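# Shut the case lid and fasten its draw latch

## Task

Lower the case lid until it is shut, then engage and fasten the draw latch so that the lid remains closed by itself with no robot holding it.

## Robot and tools

Robot: two 6-joint arms, left_arm and right_arm, each with a two-finger parallel gripper. Each base sits on a tilted plate, and both plates hang on one metal frame behind the arms. A plate and its half of the frame count as part of that arm for any 'too close' message. Calibrated base poses in the scene frame: left_arm (-0.003, +0.337, +0.177) m, quat_wxyz (+0.996, -0.091, +0.021, -0.010); right_arm (+0.029, -0.326, +0.177) m, quat_wxyz (+0.996, +0.091, +0.019, -0.008).

Frames: the scene frame has its origin at table-top height, halfway between the nominal bases, with +z up, +x reaching out over the table, and left_arm on the +y side. Arm names do not match image sides. Fixed cameras (cam_high, cam_low) and the table use the scene frame. Hand positions, orientations and wrist cameras (cam_left_wrist, cam_right_wrist) are reported in each arm's own base frame. Reported hand poses can be off by a few centimetres, more when the arm is stretched.

Row layout: every command row is 14 numbers in [-1, 1] covering both arms, even if only one moves. First the left arm: waist, shoulder, elbow, wrist pitch, wrist yaw, wrist roll, gripper. Then the same seven for the right arm. The six joint numbers are offsets, not poses. They are scaled so 1.0 equals 1.202 rad (waist), 1.258 (shoulder), 1.3 (elbow), 2.073 (wrist pitch), 2.022 (wrist yaw and roll). They always count from the 'Joint targets' shown when the action or move begins, never from the previous row, so repeating an offset moves further. The gripper number is absolute: +1 fully open, -1 closed. A 0 there is a real command (half open), so resend the present grip value to leave a gripper unchanged.

Joint ranges (rad): waist -2.618 to 3.054, shoulder 0.000 to 3.142, elbow 0.000 to 3.142, wrist pitch -1.571 to 1.571, wrist yaw -1.571 to 1.571, wrist roll -2.094 to 2.094. A request more than 0.059 rad past a range end is refused for both arms. Real ends may differ by up to 0.059 rad; a joint driven onto its end produces 'joint sent to its limit'. Joint speed is capped, and each target is kept within a fixed lead of the measured angle, so large offsets may need several actions.

execute_actions(actions, cameras): actions is a list of actions; each action is a list of up to 15 rows, one row per 1/30 s step, lasting 0.5 s in total. If fewer than 15 rows are given, the last row is held. An empty list just returns state and images. cameras picks which images come back (null or ["all"] for all, [] for none).

move(target, speed, blend, opening_speed, blocking, cameras): target is one 14-number row or a list of up to 15 rows; every row is an offset from the same starting Joint targets. All joints move in step along joint-space paths, so grippers trace curves and nothing avoids obstacles or the other arm. speed: rad/s of the joint with farthest to travel, 0.01 to 2, default 0.5, one value or one per target. blend: rad, corner rounding for lists, default 0. opening_speed: grip change per second on the -1..+1 scale, at least 0.2. blocking=false returns after about 0.5 s while the motion continues. The result adds a 'move:' line: done, off_target (resting more than 0.035 rad from target), moving, held or fault, maybe limits=held, and the worst joint per arm. Being done does not prove contact or no contact.

wait(seconds 0 to 10) lets time pass with commands held. stop() brakes a running move. zoom_image(camera, region=[x0, y0, x1, y1] in pixels, at most 504 by 504) enlarges part of a latest image. show_instructions() shows the reference page (a draw latch manual). read_manual(section="licences") returns URDF licence text. finished_scene(scene) ends the scene being worked on (integer 1 to 2); it cannot be undone, and the lid must stay latched without the robot.

Reading results: Joint positions (rad) and Joint velocities (rad/s) list each arm's six joints in the order above, then the finger opening in metres (0.093 fully open) and its rate. 'Joint targets' is what your next offsets count from. grip_measured is the finger motor on the grip scale: pads meet near -0.94, and each millimetre of object width adds about 0.0208; it keeps closing after contact, so it barely reveals a grasp. Joint torques are total drive output with offsets and noise; the first three joints wrap at ±28 N m. 'joint command not followed' means the clearance check altered targets. MOTOR HOT appears at 75 °C; at 90 °C that arm folds up and idles for the rest of the scene; at 100 °C it goes limp.

Cautions: keep things on the table; avoid dropping or releasing moving parts, slamming the lid, fast impacts and hard presses, and never let the arms hit or squeeze each other. Press gently: faster moves and targets set further beyond contact push harder. To end a push, command targets back past the measured positions. Avoid long stretched holds that heat motors. Expect occasional brief tugs on held parts or nudges to loose objects.

Each tool is called after ">>>" as name(argument=value, ...) on one line, values as JSON.

Reference images:

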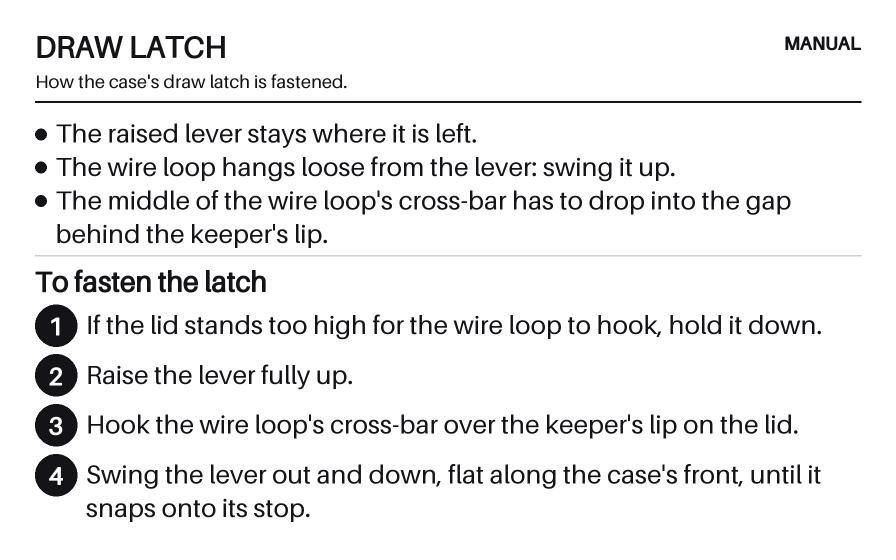

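## Session

>>> execute_actions(actions=[])

Scene clock: 0.00 s.
left_arm: end_effector_position=(+0.1475, -0.5665, +0.1092) grip_measured=+1.000 end_effector_quat_wxyz=(+0.532, +0.617, +0.556, -0.167) | right_arm: end_effector_position=(+0.1339, -0.3165, +0.2517) grip_measured=+1.000 end_effector_quat_wxyz=(+0.358, +0.711, +0.559, -0.232)
Joint positions: left_arm=[-1.378 2.104 1.279 0.427 -0.218 0.441 0.093] | right_arm=[-0.993 1.191 1.152 -0.712 0.369 0.653 0.093]
Joint velocities: within noise
Joint torques (N m): no reading
Motor temperatures (°C): left_arm=[28 38 37 29 27 27 24] | right_arm=[26 36 39 29 24 27 24]
Heat: left arm: 38 °C; right arm: 39 °C.
Joint targets: left_arm=[-1.379 2.085 1.293 0.440 -0.218 0.441] | right_arm=[-0.993 1.187 1.159 -0.715 0.368 0.653]
Tool commands: left_gripper/opening=+1.0 right_gripper/opening=+1.0

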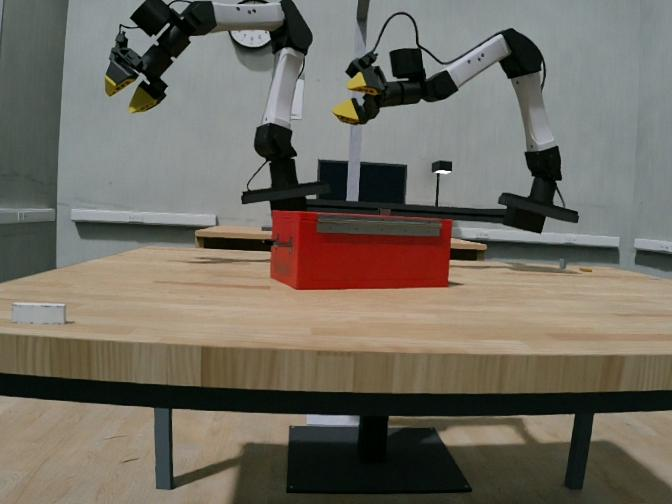

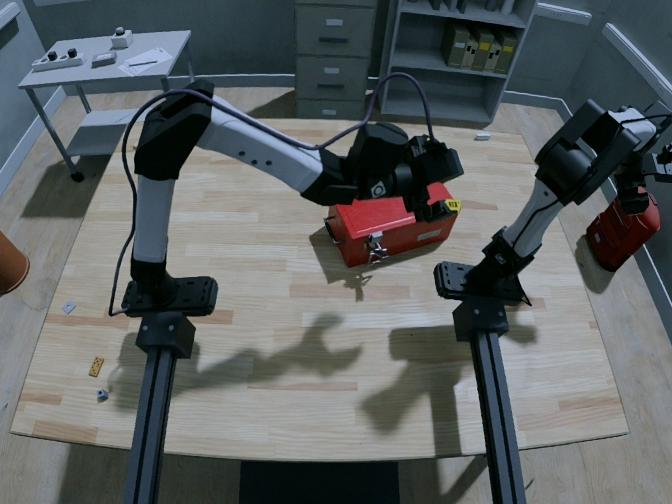

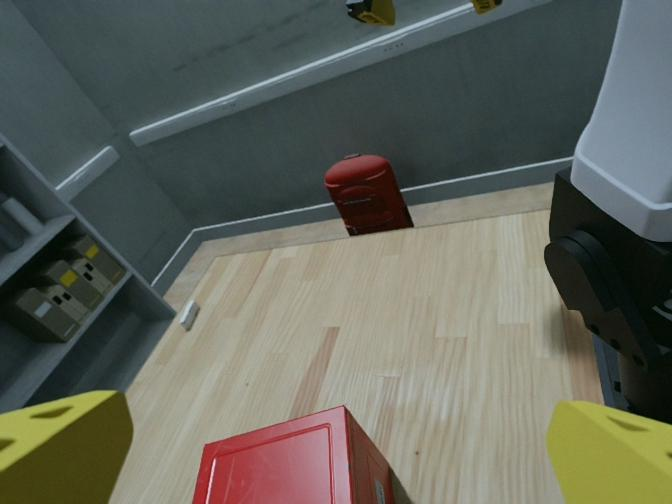

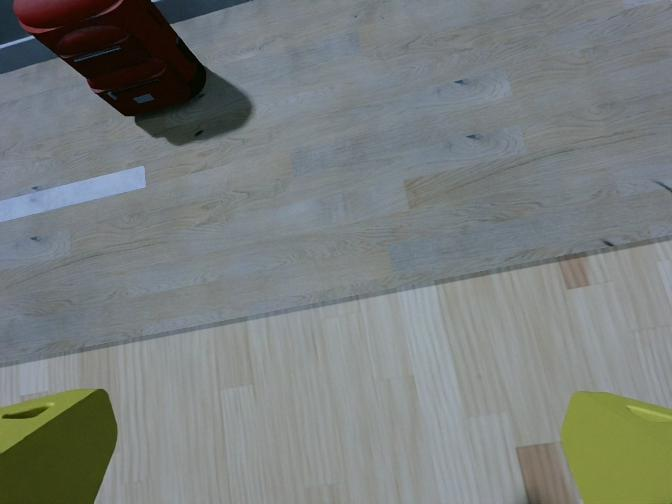

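>>> zoom_image(camera="cam_low", region=[300, 160, 500, 310])

>>> zoom_image(camera="cam_high", region=[230, 180, 500, 320])

Scaled by 2.520 from the camera's 672x504 image, which has a finer 960x720 frame.

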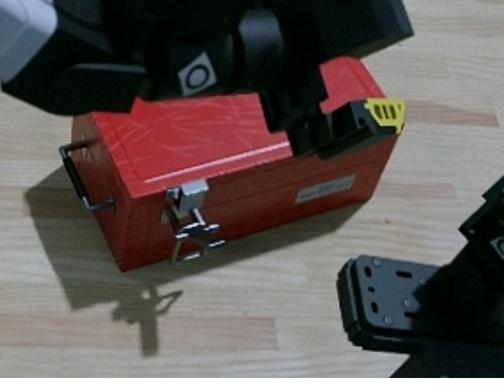

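Scaled by 1.867 from the camera's 672x504 image, which has a finer 960x720 frame.

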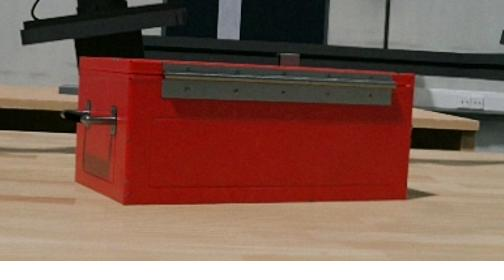

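>>> move(target=[0.3985, -0.95, -0.286, -0.4896, 0.108, -0.218, 1, 0, 0, 0, 0, 0, 0, 1], speed=1.0)

Scene clock: 32.63 s.
left_arm: end_effector_position=(+0.1894, -0.2395, +0.2674) grip_measured=+1.000 end_effector_quat_wxyz=(+0.451, +0.382, +0.778, -0.212) | right_arm: end_effector_position=(+0.1339, -0.3165, +0.2517) grip_measured=+1.000 end_effector_quat_wxyz=(+0.358, +0.711, +0.559, -0.232)
Joint positions: left_arm=[-0.907 0.889 0.933 -0.571 -0.009 0.011 0.093] | right_arm=[-0.993 1.191 1.152 -0.712 0.369 0.653 0.093]
Joint velocities: within noise
Joint torques (N m): left_arm=[-0.18 -0.4 6.75 2.28 0.17 -0.09] | right_arm=[0.35 -6.82 7.58 1.91 0.4 0.07]
Motor temperatures (°C): left_arm=[28 52 42 38 27 27 24] | right_arm=[25 37 46 31 24 27 24]
Heat: left arm: 52 °C; right arm: 46 °C.
Joint targets: left_arm=[-0.900 0.890 0.922 -0.575 0.000 0.000] | right_arm=[-0.993 1.187 1.159 -0.715 0.368 0.653]
move: done

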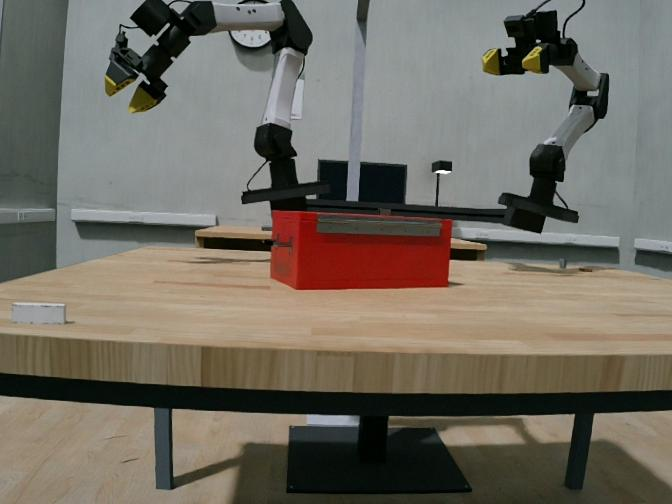

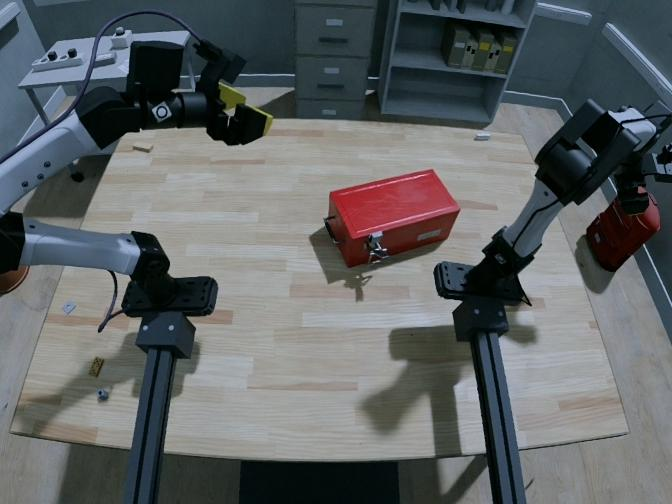

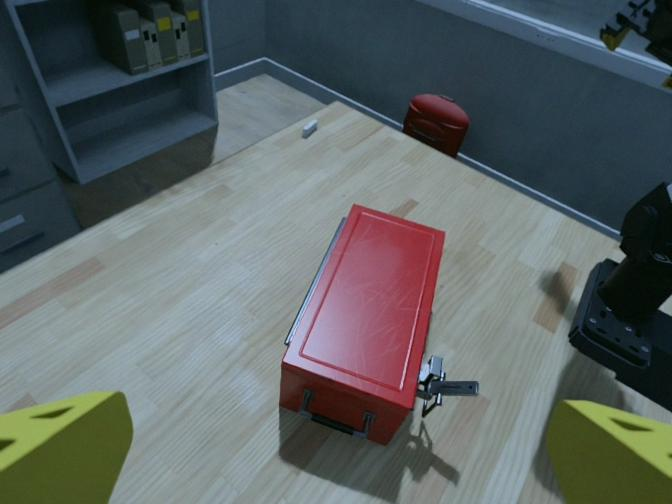

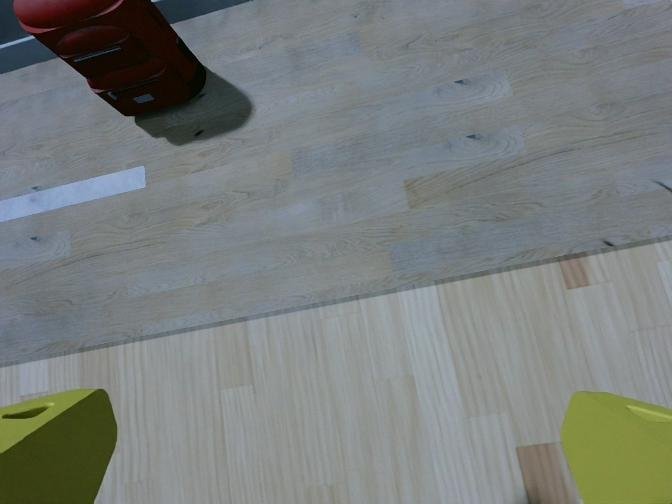

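>>> zoom_image(camera="cam_left_wrist", region=[260, 330, 500, 470])

>>> zoom_image(camera="cam_low", region=[310, 160, 480, 310])

Scaled by 2.100 from the camera's 672x504 image, which has a finer 960x720 frame.

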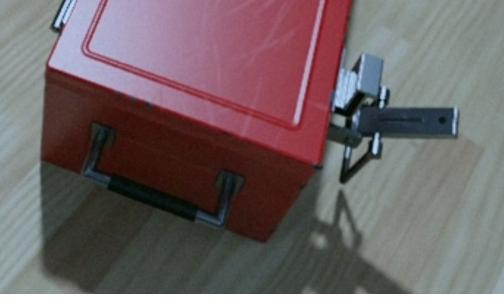

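Scaled by 2.965 from the camera's 672x504 image, which has a finer 960x720 frame.

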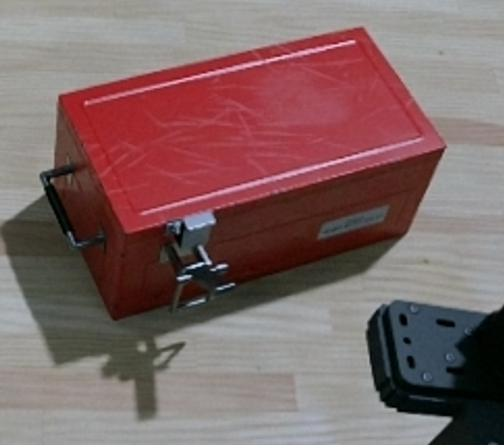

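>>> move(target=[-0.374, 0.989, -0.377, 0.857, -0.198, 0, 1, 0, 0, 0, 0, 0, 0, 1], speed=0.8, cameras=["cam_low", "cam_left_wrist"])

>>> zoom_image(camera="cam_left_wrist", region=[200, 200, 500, 425])

Scene clock: 66.17 s.
left_arm: end_effector_position=(+0.1508, -0.3659, -0.0251) grip_measured=+1.000 end_effector_quat_wxyz=(+0.493, +0.454, +0.722, -0.174) | right_arm: end_effector_position=(+0.1339, -0.3165, +0.2517) grip_measured=+1.000 end_effector_quat_wxyz=(+0.358, +0.711, +0.559, -0.232)
Joint positions: left_arm=[-1.343 2.125 0.439 1.172 -0.391 0.009 0.093] | right_arm=[-0.993 1.191 1.152 -0.712 0.369 0.653 0.093]
Joint velocities: within noise
Joint torques (N m): left_arm=[-1.69 -6.42 3.52 2.66 -0.11 -0.1] | right_arm=[0.35 -6.83 7.6 1.91 0.4 0.07]
Motor temperatures (°C): left_arm=[28 43 41 38 27 27 24] | right_arm=[25 37 49 31 24 27 24]
Heat: left arm: 43 °C; right arm: 49 °C.
Joint targets: left_arm=[-1.350 2.134 0.432 1.201 -0.400 0.000] | right_arm=[-0.993 1.187 1.159 -0.715 0.368 0.653]
move: done
Images, in order (width x height): cam_low 672x504, cam_left_wrist 672x504.

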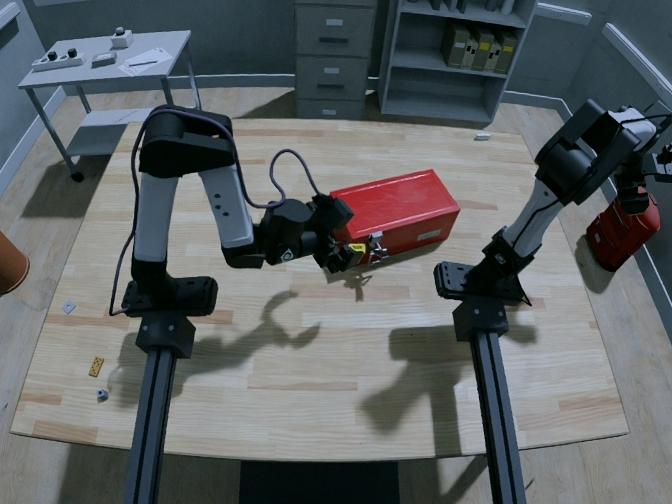

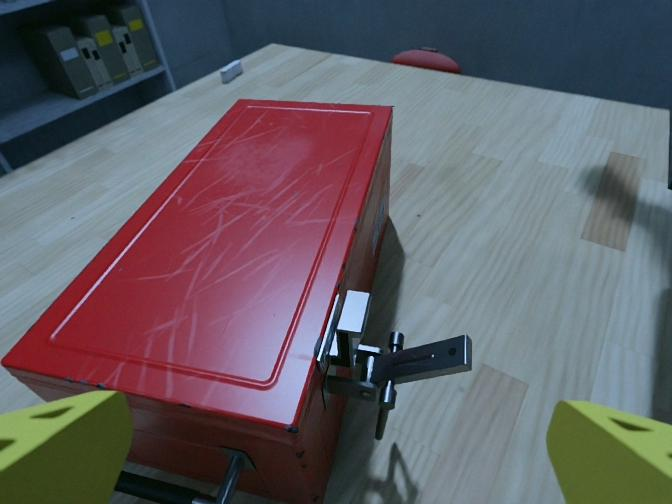

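Scaled by 1.680 from the camera's 672x504 image, which has a finer 960x720 frame.

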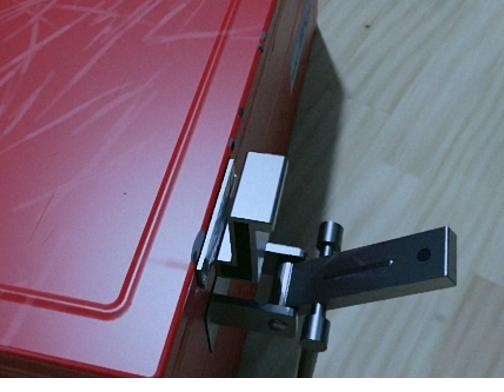

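>>> zoom_image(camera="cam_left_wrist", region=[300, 280, 420, 370])

>>> zoom_image(camera="cam_left_wrist", region=[300, 310, 480, 445])

Scaled by 4.200 from the camera's 672x504 image, which has a finer 960x720 frame.

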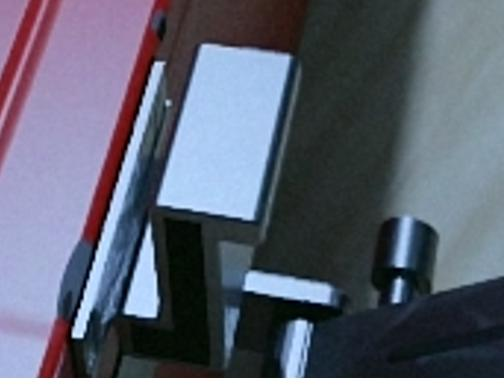

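Scaled by 2.800 from the camera's 672x504 image, which has a finer 960x720 frame.

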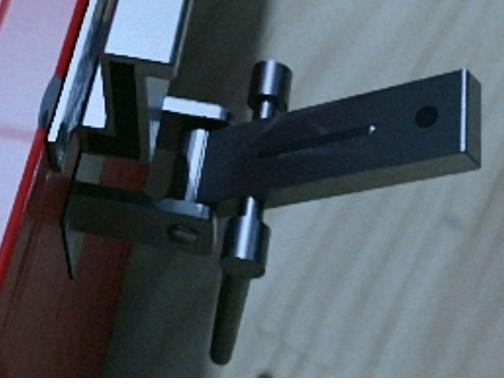

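>>> move(target=[0.133, 0.235, 0.022, 0.081, 0.198, 0.776, 0, 0, 0, 0, 0, 0, 0, 1], speed=0.8, cameras=["cam_low", "cam_left_wrist"])

>>> zoom_image(camera="cam_left_wrist", region=[200, 150, 500, 375])

Scene clock: 96.33 s.
left_arm: end_effector_position=(+0.1370, -0.3446, -0.1042) grip_measured=+0.002 end_effector_quat_wxyz=(+0.442, +0.876, +0.174, +0.085) | right_arm: end_effector_position=(+0.1339, -0.3165, +0.2517) grip_measured=+1.000 end_effector_quat_wxyz=(+0.358, +0.711, +0.559, -0.232)
Joint positions: left_arm=[-1.197 2.417 0.439 1.341 -0.01 1.558 0.045] | right_arm=[-0.993 1.191 1.152 -0.712 0.369 0.653 0.093]
Joint velocities: within noise
Joint torques (N m): left_arm=[-0.66 -6.69 4.36 2.61 0.18 0.08] | right_arm=[0.35 -6.83 7.61 1.92 0.4 0.07]
Motor temperatures (°C): left_arm=[28 42 39 43 27 27 24] | right_arm=[25 36 50 31 24 27 23]
Heat: left arm: 43 °C; right arm: 50 °C.
Joint targets: left_arm=[-1.190 2.430 0.460 1.369 0.000 1.569] | right_arm=[-0.993 1.187 1.159 -0.715 0.368 0.653]
move: done
Images, in order (width x height): cam_low 672x504, cam_left_wrist 672x504.

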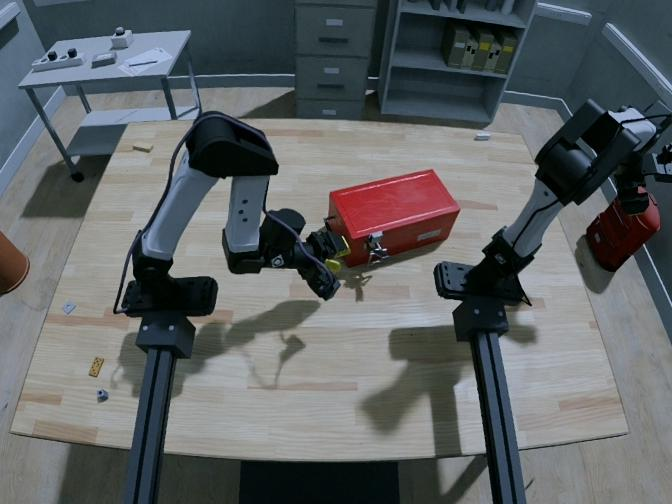

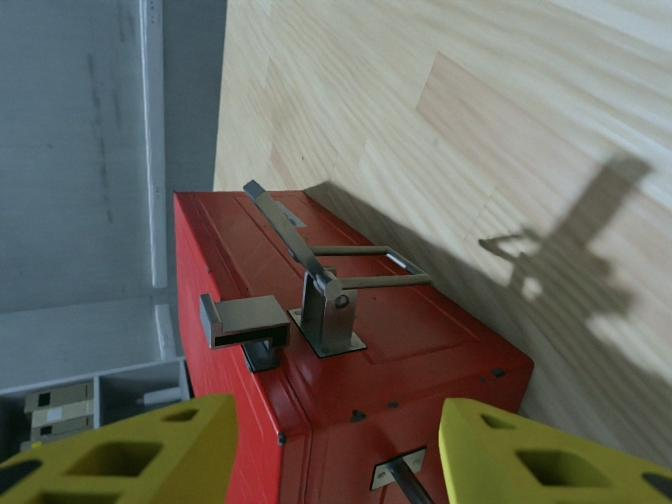

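Scaled by 1.680 from the camera's 672x504 image, which has a finer 960x720 frame.

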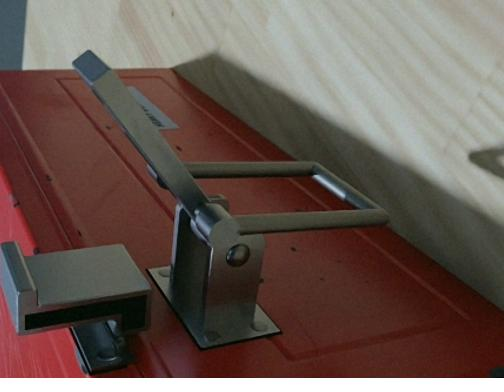

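>>> move(target=[-0.088, 0.145, 0.248, -0.0675, 0, 0, -1, 0, 0, 0, 0, 0, 0, 1], speed=0.5, cameras=["cam_low", "cam_left_wrist"])

>>> zoom_image(camera="cam_low", region=[300, 200, 460, 320])

Scene clock: 140.60 s.
left_arm: end_effector_position=(+0.1233, -0.4226, -0.1385) grip_measured=-0.990 end_effector_quat_wxyz=(+0.462, +0.875, +0.130, +0.066) | right_arm: end_effector_position=(+0.1339, -0.3165, +0.2517) grip_measured=+1.000 end_effector_quat_wxyz=(+0.358, +0.711, +0.559, -0.232)
Joint positions: left_arm=[-1.29 2.596 0.763 1.234 -0.008 1.56 0] | right_arm=[-0.993 1.191 1.152 -0.712 0.369 0.653 0.093]
Joint velocities: within noise
Joint torques (N m): left_arm=[-1.78 -8.53 5.14 2.24 0.16 0.06] | right_arm=[0.34 -6.82 7.61 1.91 0.39 0.07]
Motor temperatures (°C): left_arm=[28 43 38 42 27 27 23] | right_arm=[25 36 51 32 24 27 23]
Heat: left arm: 43 °C; right arm: 51 °C.
Joint targets: left_arm=[-1.295 2.612 0.782 1.229 0.000 1.569] | right_arm=[-0.993 1.187 1.159 -0.715 0.368 0.653]
move: done
Images, in order (width x height): cam_low 672x504, cam_left_wrist 672x504.

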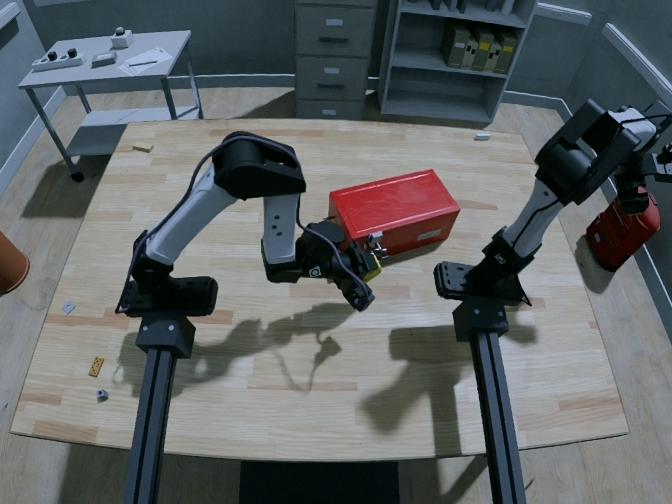

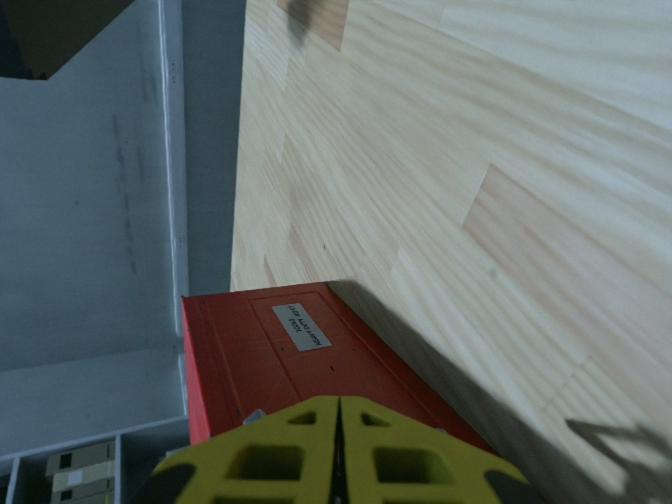

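Scaled by 3.150 from the camera's 672x504 image, which has a finer 960x720 frame.

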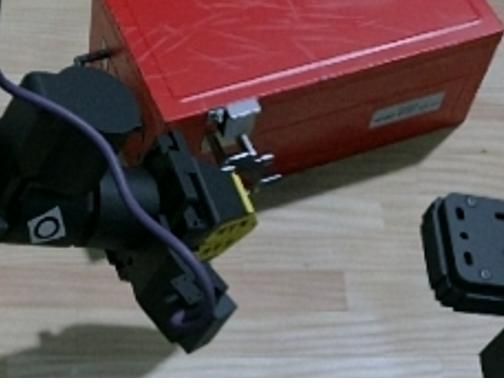

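>>> move(target=[0, 0, 0, 0, 0, -0.776, -1, 0, 0, 0, 0, 0, 0, 1], speed=1.0, cameras=["cam_low", "cam_left_wrist"])

>>> zoom_image(camera="cam_left_wrist", region=[180, 250, 480, 475])

Scene clock: 147.90 s.
left_arm: end_effector_position=(+0.1232, -0.4223, -0.1390) grip_measured=-0.991 end_effector_quat_wxyz=(+0.376, +0.534, +0.705, -0.275) | right_arm: end_effector_position=(+0.1339, -0.3165, +0.2517) grip_measured=+1.000 end_effector_quat_wxyz=(+0.358, +0.711, +0.559, -0.232)
Joint positions: left_arm=[-1.29 2.596 0.763 1.232 -0.008 0.011 0] | right_arm=[-0.993 1.191 1.152 -0.712 0.369 0.653 0.093]
Joint velocities: within noise
Joint torques (N m): left_arm=[-1.78 -8.57 5.18 2.31 0.14 -0.09] | right_arm=[0.34 -6.82 7.6 1.91 0.4 0.07]
Motor temperatures (°C): left_arm=[28 43 38 42 27 27 24] | right_arm=[25 36 51 32 24 27 23]
Heat: left arm: 43 °C; right arm: 51 °C.
Joint targets: left_arm=[-1.295 2.612 0.782 1.229 0.000 0.000] | right_arm=[-0.993 1.187 1.159 -0.715 0.368 0.653]
move: done
Images, in order (width x height): cam_low 672x504, cam_left_wrist 672x504.

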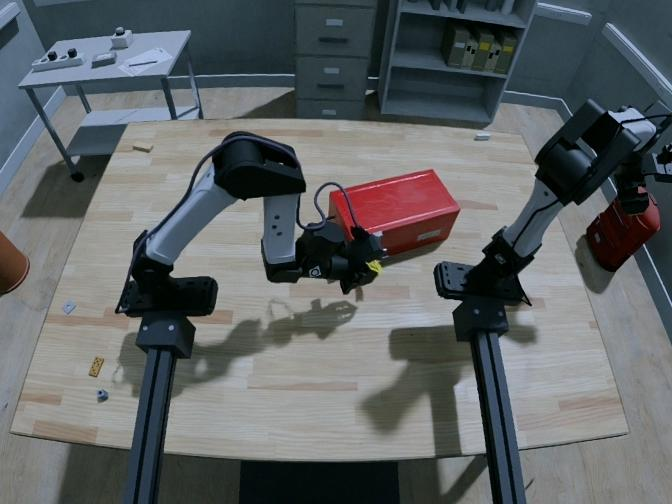

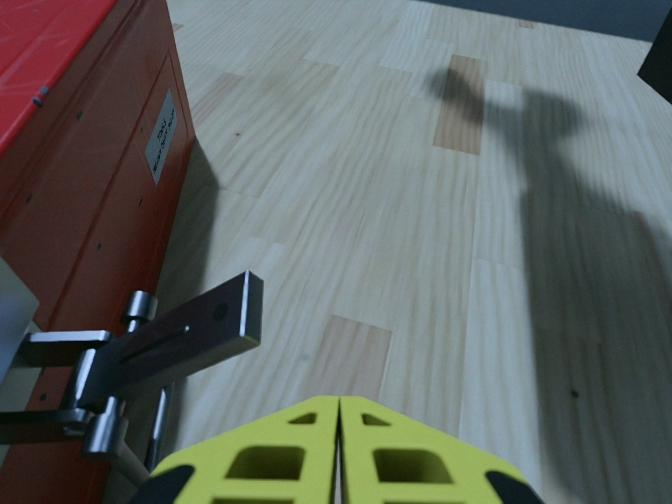

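Scaled by 1.680 from the camera's 672x504 image, which has a finer 960x720 frame.

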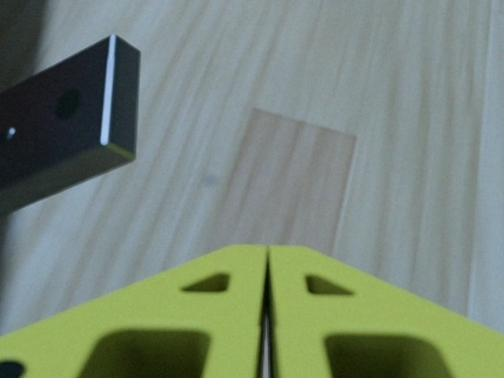

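>>> move(target=[[0.0025,0.014,0.075,-0.039,0,0,-1,0,0,0,0,0,0,1],[0.068,-0.0986,0.042,-0.086,0,0,-1,0,0,0,0,0,0,1]], speed=0.3, cameras=["cam_low", "cam_left_wrist"])

Scene clock: 159.33 s.
left_arm: end_effector_position=(+0.1400, -0.4380, -0.1299) grip_measured=-0.991 end_effector_quat_wxyz=(+0.354, +0.533, +0.716, -0.280) | right_arm: end_effector_position=(+0.1339, -0.3165, +0.2517) grip_measured=+1.000 end_effector_quat_wxyz=(+0.358, +0.711, +0.559, -0.232)
Joint positions: left_arm=[-1.242 2.532 0.834 1.061 0.053 0.01 0] | right_arm=[-0.993 1.191 1.152 -0.712 0.369 0.653 0.093]
Joint velocities: within noise
Joint torques (N m): left_arm=[0.96 -14.28 4.31 2.2 -0.44 -0.08] | right_arm=[0.34 -6.82 7.6 1.91 0.4 0.07]
Motor temperatures (°C): left_arm=[28 45 38 42 27 27 24] | right_arm=[25 36 51 32 24 27 23]
Heat: left arm: 45 °C; right arm: 51 °C.
Joint targets: left_arm=[-1.214 2.488 0.837 1.051 0.000 0.000] | right_arm=[-0.993 1.187 1.159 -0.715 0.368 0.653]
move: off_target (left_arm); left_arm: the wrist yaw is farthest, 0.053 rad from its target
Images, in order (width x height): cam_low 672x504, cam_left_wrist 672x504.

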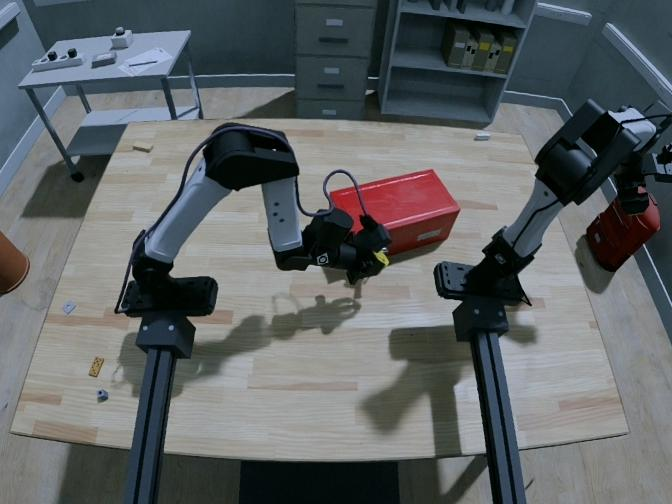

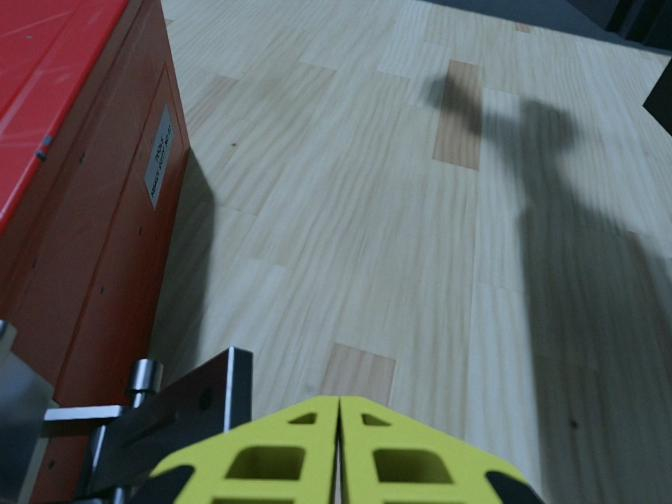

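>>> move(target=[[-0.08,0.165,0.054,0.066,0,0,-1,0,0,0,0,0,0,1],[-0.017,0.169,0.048,0.072,0,0,-1,0,0,0,0,0,0,1],[-0.010,0.098,0.024,0.044,0,0,-1,0,0,0,0,0,0,1],[0.007,0.048,0.010,0.022,0,0,-1,0,0,0,0,0,0,1]], speed=0.3, blend=[0.01,0,0.01,0], cameras=["cam_low", "cam_left_wrist"])

Scene clock: 181.33 s.
left_arm: end_effector_position=(+0.1516, -0.4214, -0.1587) grip_measured=-0.991 end_effector_quat_wxyz=(+0.347, +0.524, +0.737, -0.249) | right_arm: end_effector_position=(+0.1339, -0.3165, +0.2517) grip_measured=+1.000 end_effector_quat_wxyz=(+0.358, +0.711, +0.559, -0.232)
Joint positions: left_arm=[-1.219 2.611 0.851 1.072 0.017 0.009 0] | right_arm=[-0.993 1.191 1.152 -0.712 0.369 0.653 0.093]
Joint velocities: within noise
Joint torques (N m): left_arm=[-0.32 -16.02 3.56 2.57 -0.1 -0.08] | right_arm=[0.34 -6.82 7.6 1.92 0.39 0.07]
Motor temperatures (°C): left_arm=[28 59 38 44 27 27 24] | right_arm=[25 36 51 32 24 27 23]
Heat: left arm: 59 °C; right arm: 51 °C.
Joint targets: left_arm=[-1.205 2.549 0.850 1.097 0.000 0.000] | right_arm=[-0.993 1.187 1.159 -0.715 0.368 0.653]
move: off_target (left_arm); left_arm: the shoulder is farthest, 0.063 rad from its target
Images, in order (width x height): cam_low 672x504, cam_left_wrist 672x504.

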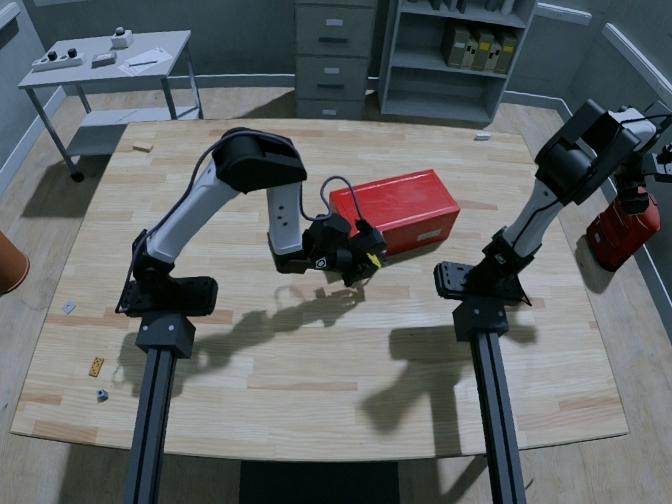

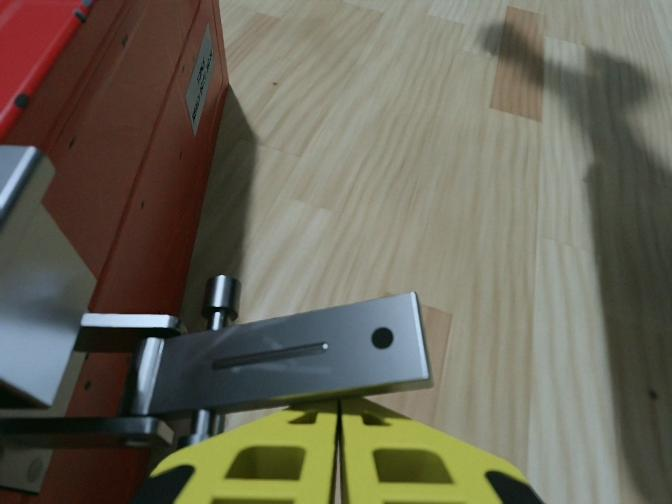

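>>> move(target=[[-0.088,0.116,0.044,0.044,0,0,-1,0,0,0,0,0,0,1],[-0.315,0.117,-0.079,0.121,-0.3215,0.776,-1,0,0,0,0,0,0,1]], speed=[0.3,0.8], blend=0.02, cameras=["cam_low", "cam_left_wrist"])

>>> zoom_image(camera="cam_left_wrist", region=[100, 200, 440, 455])

Scene clock: 284.13 s.
left_arm: end_effector_position=(+0.0978, -0.4007, -0.1385) grip_measured=-0.991 end_effector_quat_wxyz=(+0.444, +0.840, +0.149, +0.275) | right_arm: end_effector_position=(+0.1339, -0.3165, +0.2517) grip_measured=+1.000 end_effector_quat_wxyz=(+0.358, +0.711, +0.559, -0.232)
Joint positions: left_arm=[-1.578 2.681 0.757 1.32 -0.641 1.558 0] | right_arm=[-0.993 1.191 1.152 -0.712 0.369 0.653 0.093]
Joint velocities: within noise
Joint torques (N m): left_arm=[-1.43 -8.57 1.78 2.55 -0.19 0.07] | right_arm=[0.34 -6.82 7.6 1.92 0.4 0.07]
Motor temperatures (°C): left_arm=[28 82 36 47 27 26 24] | right_arm=[25 35 52 33 24 26 23]
Heat: left arm: 82 °C; right arm: 52 °C. Fold the left arm in close to its base, or ease its load, before you think long.
Joint targets: left_arm=[-1.584 2.696 0.748 1.348 -0.650 1.569] | right_arm=[-0.993 1.187 1.159 -0.715 0.368 0.653]
MOTOR HOT: the shoulder of the left arm reports 82 °C; the controller's stop level is 90 °C. To cool a motor, set the load down, stop pushing, or move to a pose that needs little force.
move: done
Images, in order (width x height): cam_low 672x504, cam_left_wrist 672x504.

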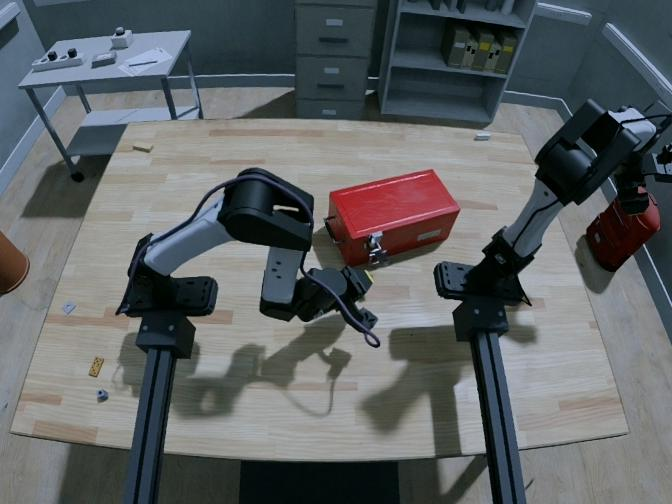

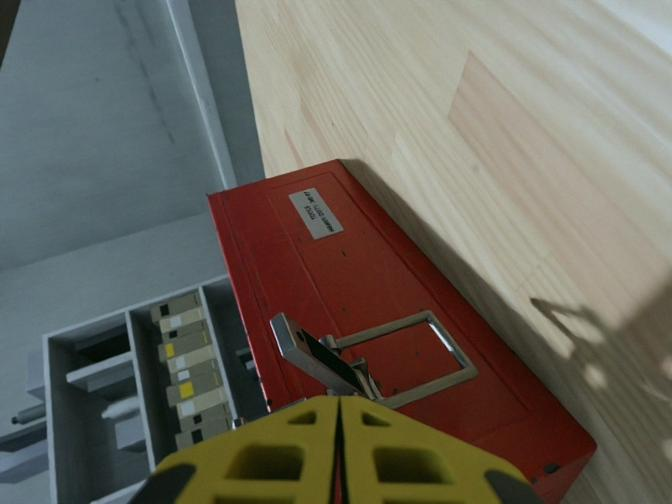

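Scaled by 1.482 from the camera's 672x504 image, which has a finer 960x720 frame.

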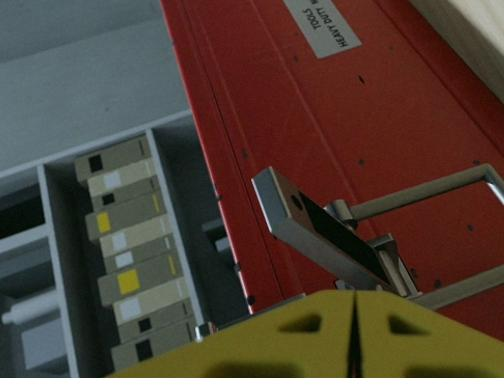

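>>> move(target=[0,-0.9,0,-0.3,0,0,-1,0,0,0,0,0,0,1], speed=0.8, cameras=["cam_low"])

>>> zoom_image(camera="cam_low", region=[350, 220, 410, 270])

Scene clock: 289.63 s.
left_arm: end_effector_position=(+0.0979, -0.4405, +0.2168) grip_measured=-0.991 end_effector_quat_wxyz=(+0.639, +0.703, +0.213, +0.229) | right_arm: end_effector_position=(+0.1339, -0.3165, +0.2517) grip_measured=+1.000 end_effector_quat_wxyz=(+0.358, +0.711, +0.559, -0.232)
Joint positions: left_arm=[-1.578 1.579 0.751 0.729 -0.643 1.56 0] | right_arm=[-0.993 1.191 1.152 -0.712 0.369 0.653 0.093]
Joint velocities: within noise
Joint torques (N m): left_arm=[-1.31 -7.01 7.77 2.18 -0.01 0.05] | right_arm=[0.35 -6.82 7.6 1.91 0.39 0.07]
Motor temperatures (°C): left_arm=[28 78 36 47 27 26 24] | right_arm=[25 35 53 33 24 26 23]
Heat: left arm: 78 °C; right arm: 53 °C. Fold the left arm in close to its base, or ease its load, before you think long.
Joint targets: left_arm=[-1.584 1.563 0.747 0.726 -0.650 1.569] | right_arm=[-0.993 1.187 1.159 -0.715 0.368 0.653]
MOTOR HOT: still on. The shoulder of the left arm reports 78 °C.
move: done
Images, in order (width x height): cam_low 672x504.

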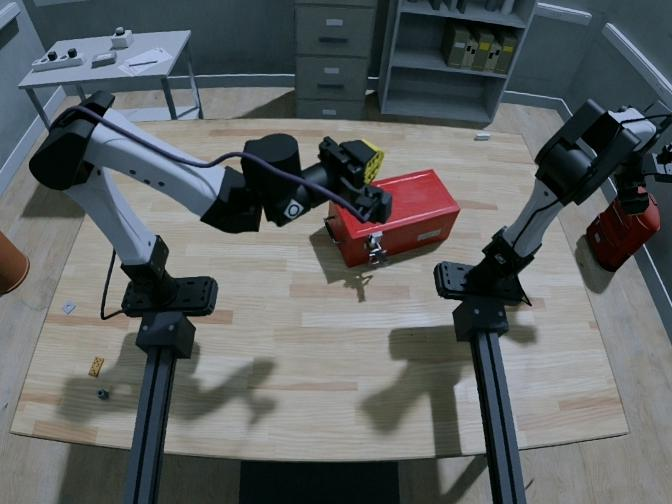

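Scaled by 8.400 from the camera's 672x504 image, which has a finer 960x720 frame.

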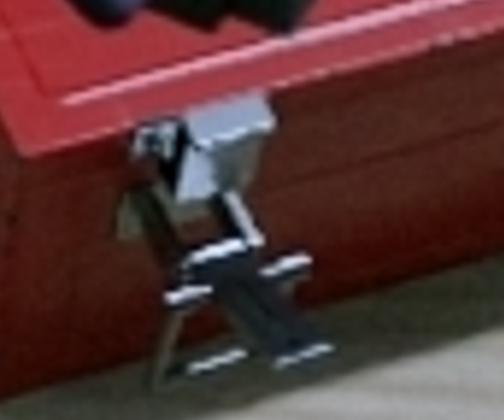

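>>> move(target=[-0.013,0.824,0.010,0.325,-0.099,-0.9294,-0.524,0,0,0,0,0,0,1], speed=1.0, cameras=["cam_left_wrist"])

Scene clock: 413.90 s.
left_arm: end_effector_position=(+0.1172, -0.4066, -0.0841) grip_measured=-0.525 end_effector_quat_wxyz=(+0.562, +0.297, +0.749, -0.185) | right_arm: end_effector_position=(+0.1339, -0.3165, +0.2517) grip_measured=+1.000 end_effector_quat_wxyz=(+0.358, +0.711, +0.559, -0.232)
Joint positions: left_arm=[-1.591 2.59 0.751 1.373 -0.841 -0.299 0.02] | right_arm=[-0.993 1.191 1.152 -0.712 0.369 0.653 0.093]
Joint velocities: within noise
Joint torques (N m): left_arm=[-1.63 -8.8 4.14 2.45 -0.2 -0.1] | right_arm=[0.35 -6.8 7.58 1.91 0.4 0.07]
Motor temperatures (°C): left_arm=[28 50 41 47 26 26 24] | right_arm=[24 34 54 33 24 26 23]
Heat: left arm: 50 °C; right arm: 54 °C.
Joint targets: left_arm=[-1.599 2.600 0.760 1.399 -0.850 -0.311] | right_arm=[-0.993 1.187 1.159 -0.715 0.368 0.653]
MOTOR HOT: cleared for the motors of the left arm.
move: done
Images, in order (width x height): cam_left_wrist 672x504.

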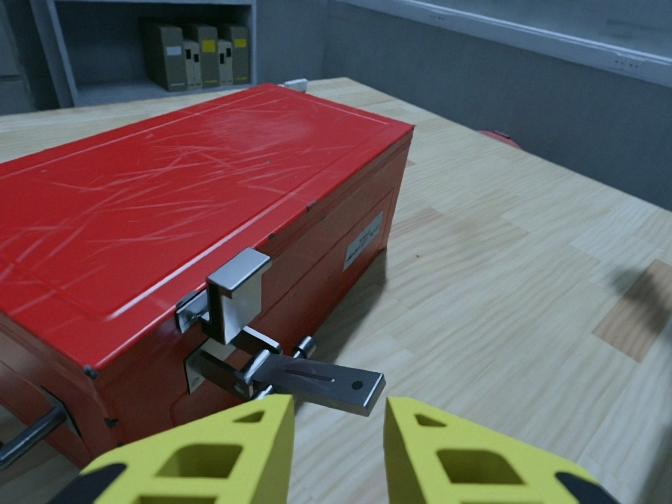

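>>> move(target=[0,0.215,0.019,0.0415,0,0,-0.524,0,0,0,0,0,0,1], speed=0.5, cameras=["cam_left_wrist", "cam_low"])

>>> zoom_image(camera="cam_left_wrist", region=[180, 220, 480, 445])

Scene clock: 417.87 s.
left_arm: end_effector_position=(+0.1183, -0.3563, -0.1659) grip_measured=-0.525 end_effector_quat_wxyz=(+0.537, +0.342, +0.762, -0.121) | right_arm: end_effector_position=(+0.1339, -0.3165, +0.2517) grip_measured=+1.000 end_effector_quat_wxyz=(+0.358, +0.711, +0.559, -0.232)
Joint positions: left_arm=[-1.591 2.861 0.769 1.459 -0.841 -0.3 0.02] | right_arm=[-0.993 1.191 1.152 -0.712 0.369 0.653 0.093]
Joint velocities: within noise
Joint torques (N m): left_arm=[-1.59 -8.79 3.08 2.39 -0.25 -0.09] | right_arm=[0.34 -6.82 7.6 1.91 0.39 0.07]
Motor temperatures (°C): left_arm=[28 51 40 48 26 26 24] | right_arm=[24 34 54 33 24 26 23]
Heat: left arm: 51 °C; right arm: 54 °C.
Joint targets: left_arm=[-1.599 2.870 0.785 1.486 -0.850 -0.311] | right_arm=[-0.993 1.187 1.159 -0.715 0.368 0.653]
move: done
Images, in order (width x height): cam_low 672x504, cam_left_wrist 672x504.

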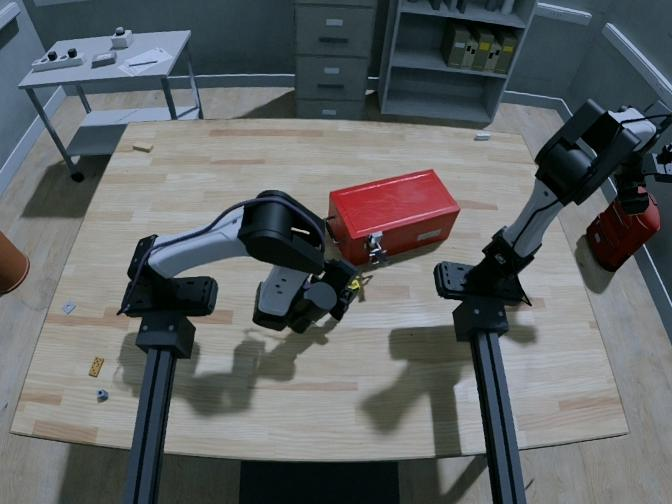

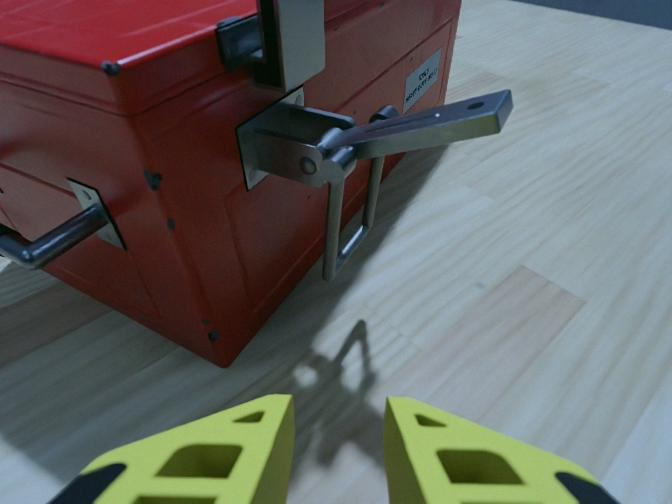

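Scaled by 1.680 from the camera's 672x504 image, which has a finer 960x720 frame.

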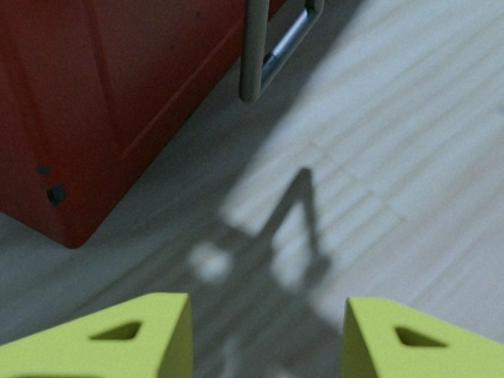

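>>> move(target=[0.0727,0.031,0.1118,-0.0523,0,0,-0.524,0,0,0,0,0,0,1], speed=0.4, cameras=["cam_left_wrist"])

>>> zoom_image(camera="cam_left_wrist", region=[220, 170, 460, 440])

Scene clock: 424.77 s.
left_arm: end_effector_position=(+0.1467, -0.3803, -0.1750) grip_measured=-0.525 end_effector_quat_wxyz=(+0.548, +0.303, +0.771, -0.114) | right_arm: end_effector_position=(+0.1339, -0.3165, +0.2517) grip_measured=+1.000 end_effector_quat_wxyz=(+0.358, +0.711, +0.559, -0.232)
Joint positions: left_arm=[-1.516 2.894 0.915 1.382 -0.843 -0.3 0.02] | right_arm=[-0.993 1.191 1.152 -0.712 0.369 0.653 0.093]
Joint velocities: within noise
Joint torques (N m): left_arm=[-0.72 -8.96 3.75 2.04 -0.23 -0.1] | right_arm=[0.34 -6.83 7.6 1.91 0.4 0.07]
Motor temperatures (°C): left_arm=[28 51 39 48 26 26 24] | right_arm=[24 34 54 33 24 26 23]
Heat: left arm: 51 °C; right arm: 54 °C.
Joint targets: left_arm=[-1.512 2.910 0.930 1.377 -0.850 -0.311] | right_arm=[-0.993 1.187 1.159 -0.715 0.368 0.653]
move: done
Images, in order (width x height): cam_left_wrist 672x504.

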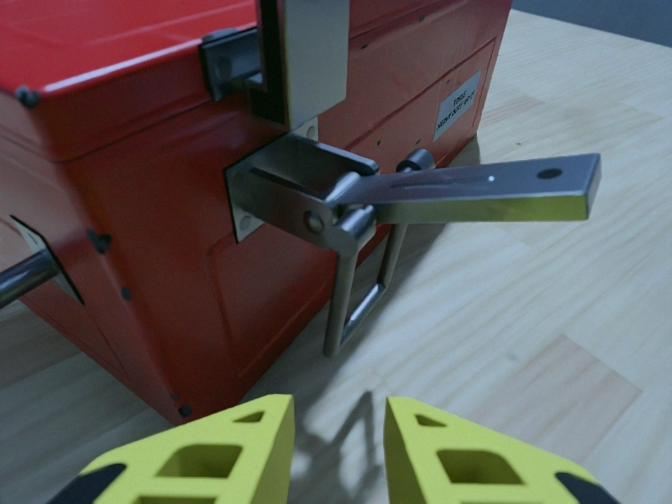

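Scaled by 1.867 from the camera's 672x504 image, which has a finer 960x720 frame.

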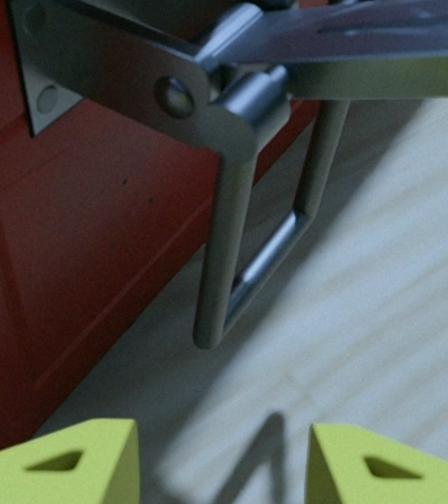

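>>> move(target=[0.036,0.029,0.08,-0.034,0,0,-0.524,0,0,0,0,0,0,1], speed=0.3, cameras=["cam_left_wrist"])

>>> zoom_image(camera="cam_left_wrist", region=[220, 250, 460, 504])

Scene clock: 439.47 s.
left_arm: end_effector_position=(+0.1642, -0.3919, -0.1871) grip_measured=-0.525 end_effector_quat_wxyz=(+0.549, +0.288, +0.778, -0.101) | right_arm: end_effector_position=(+0.1339, -0.3165, +0.2517) grip_measured=+1.000 end_effector_quat_wxyz=(+0.358, +0.711, +0.559, -0.232)
Joint positions: left_arm=[-1.475 2.929 1.017 1.311 -0.843 -0.3 0.02] | right_arm=[-0.993 1.191 1.152 -0.712 0.369 0.653 0.093]
Joint velocities: within noise
Joint torques (N m): left_arm=[-0.64 -9.42 4.4 2.04 -0.22 -0.09] | right_arm=[0.35 -6.82 7.6 1.91 0.39 0.07]
Motor temperatures (°C): left_arm=[27 51 38 46 26 26 23] | right_arm=[24 34 54 33 24 26 23]
Heat: left arm: 51 °C; right arm: 54 °C.
Joint targets: left_arm=[-1.469 2.946 1.035 1.307 -0.850 -0.310] | right_arm=[-0.993 1.187 1.159 -0.715 0.368 0.653]
move: done
Images, in order (width x height): cam_left_wrist 672x504.

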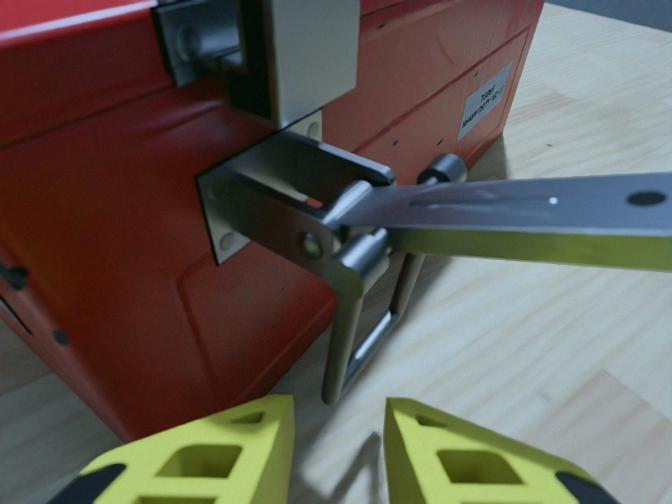

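Scaled by 1.984 from the camera's 672x504 image, which has a finer 960x720 frame.

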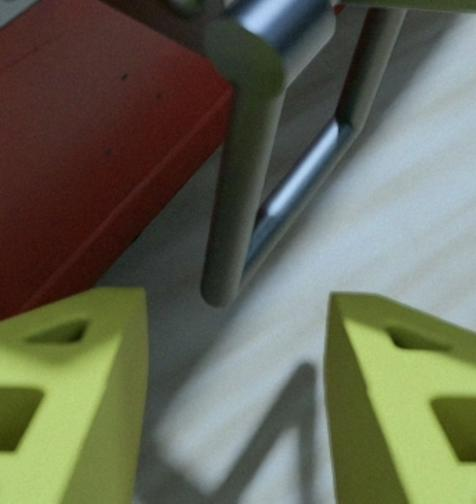

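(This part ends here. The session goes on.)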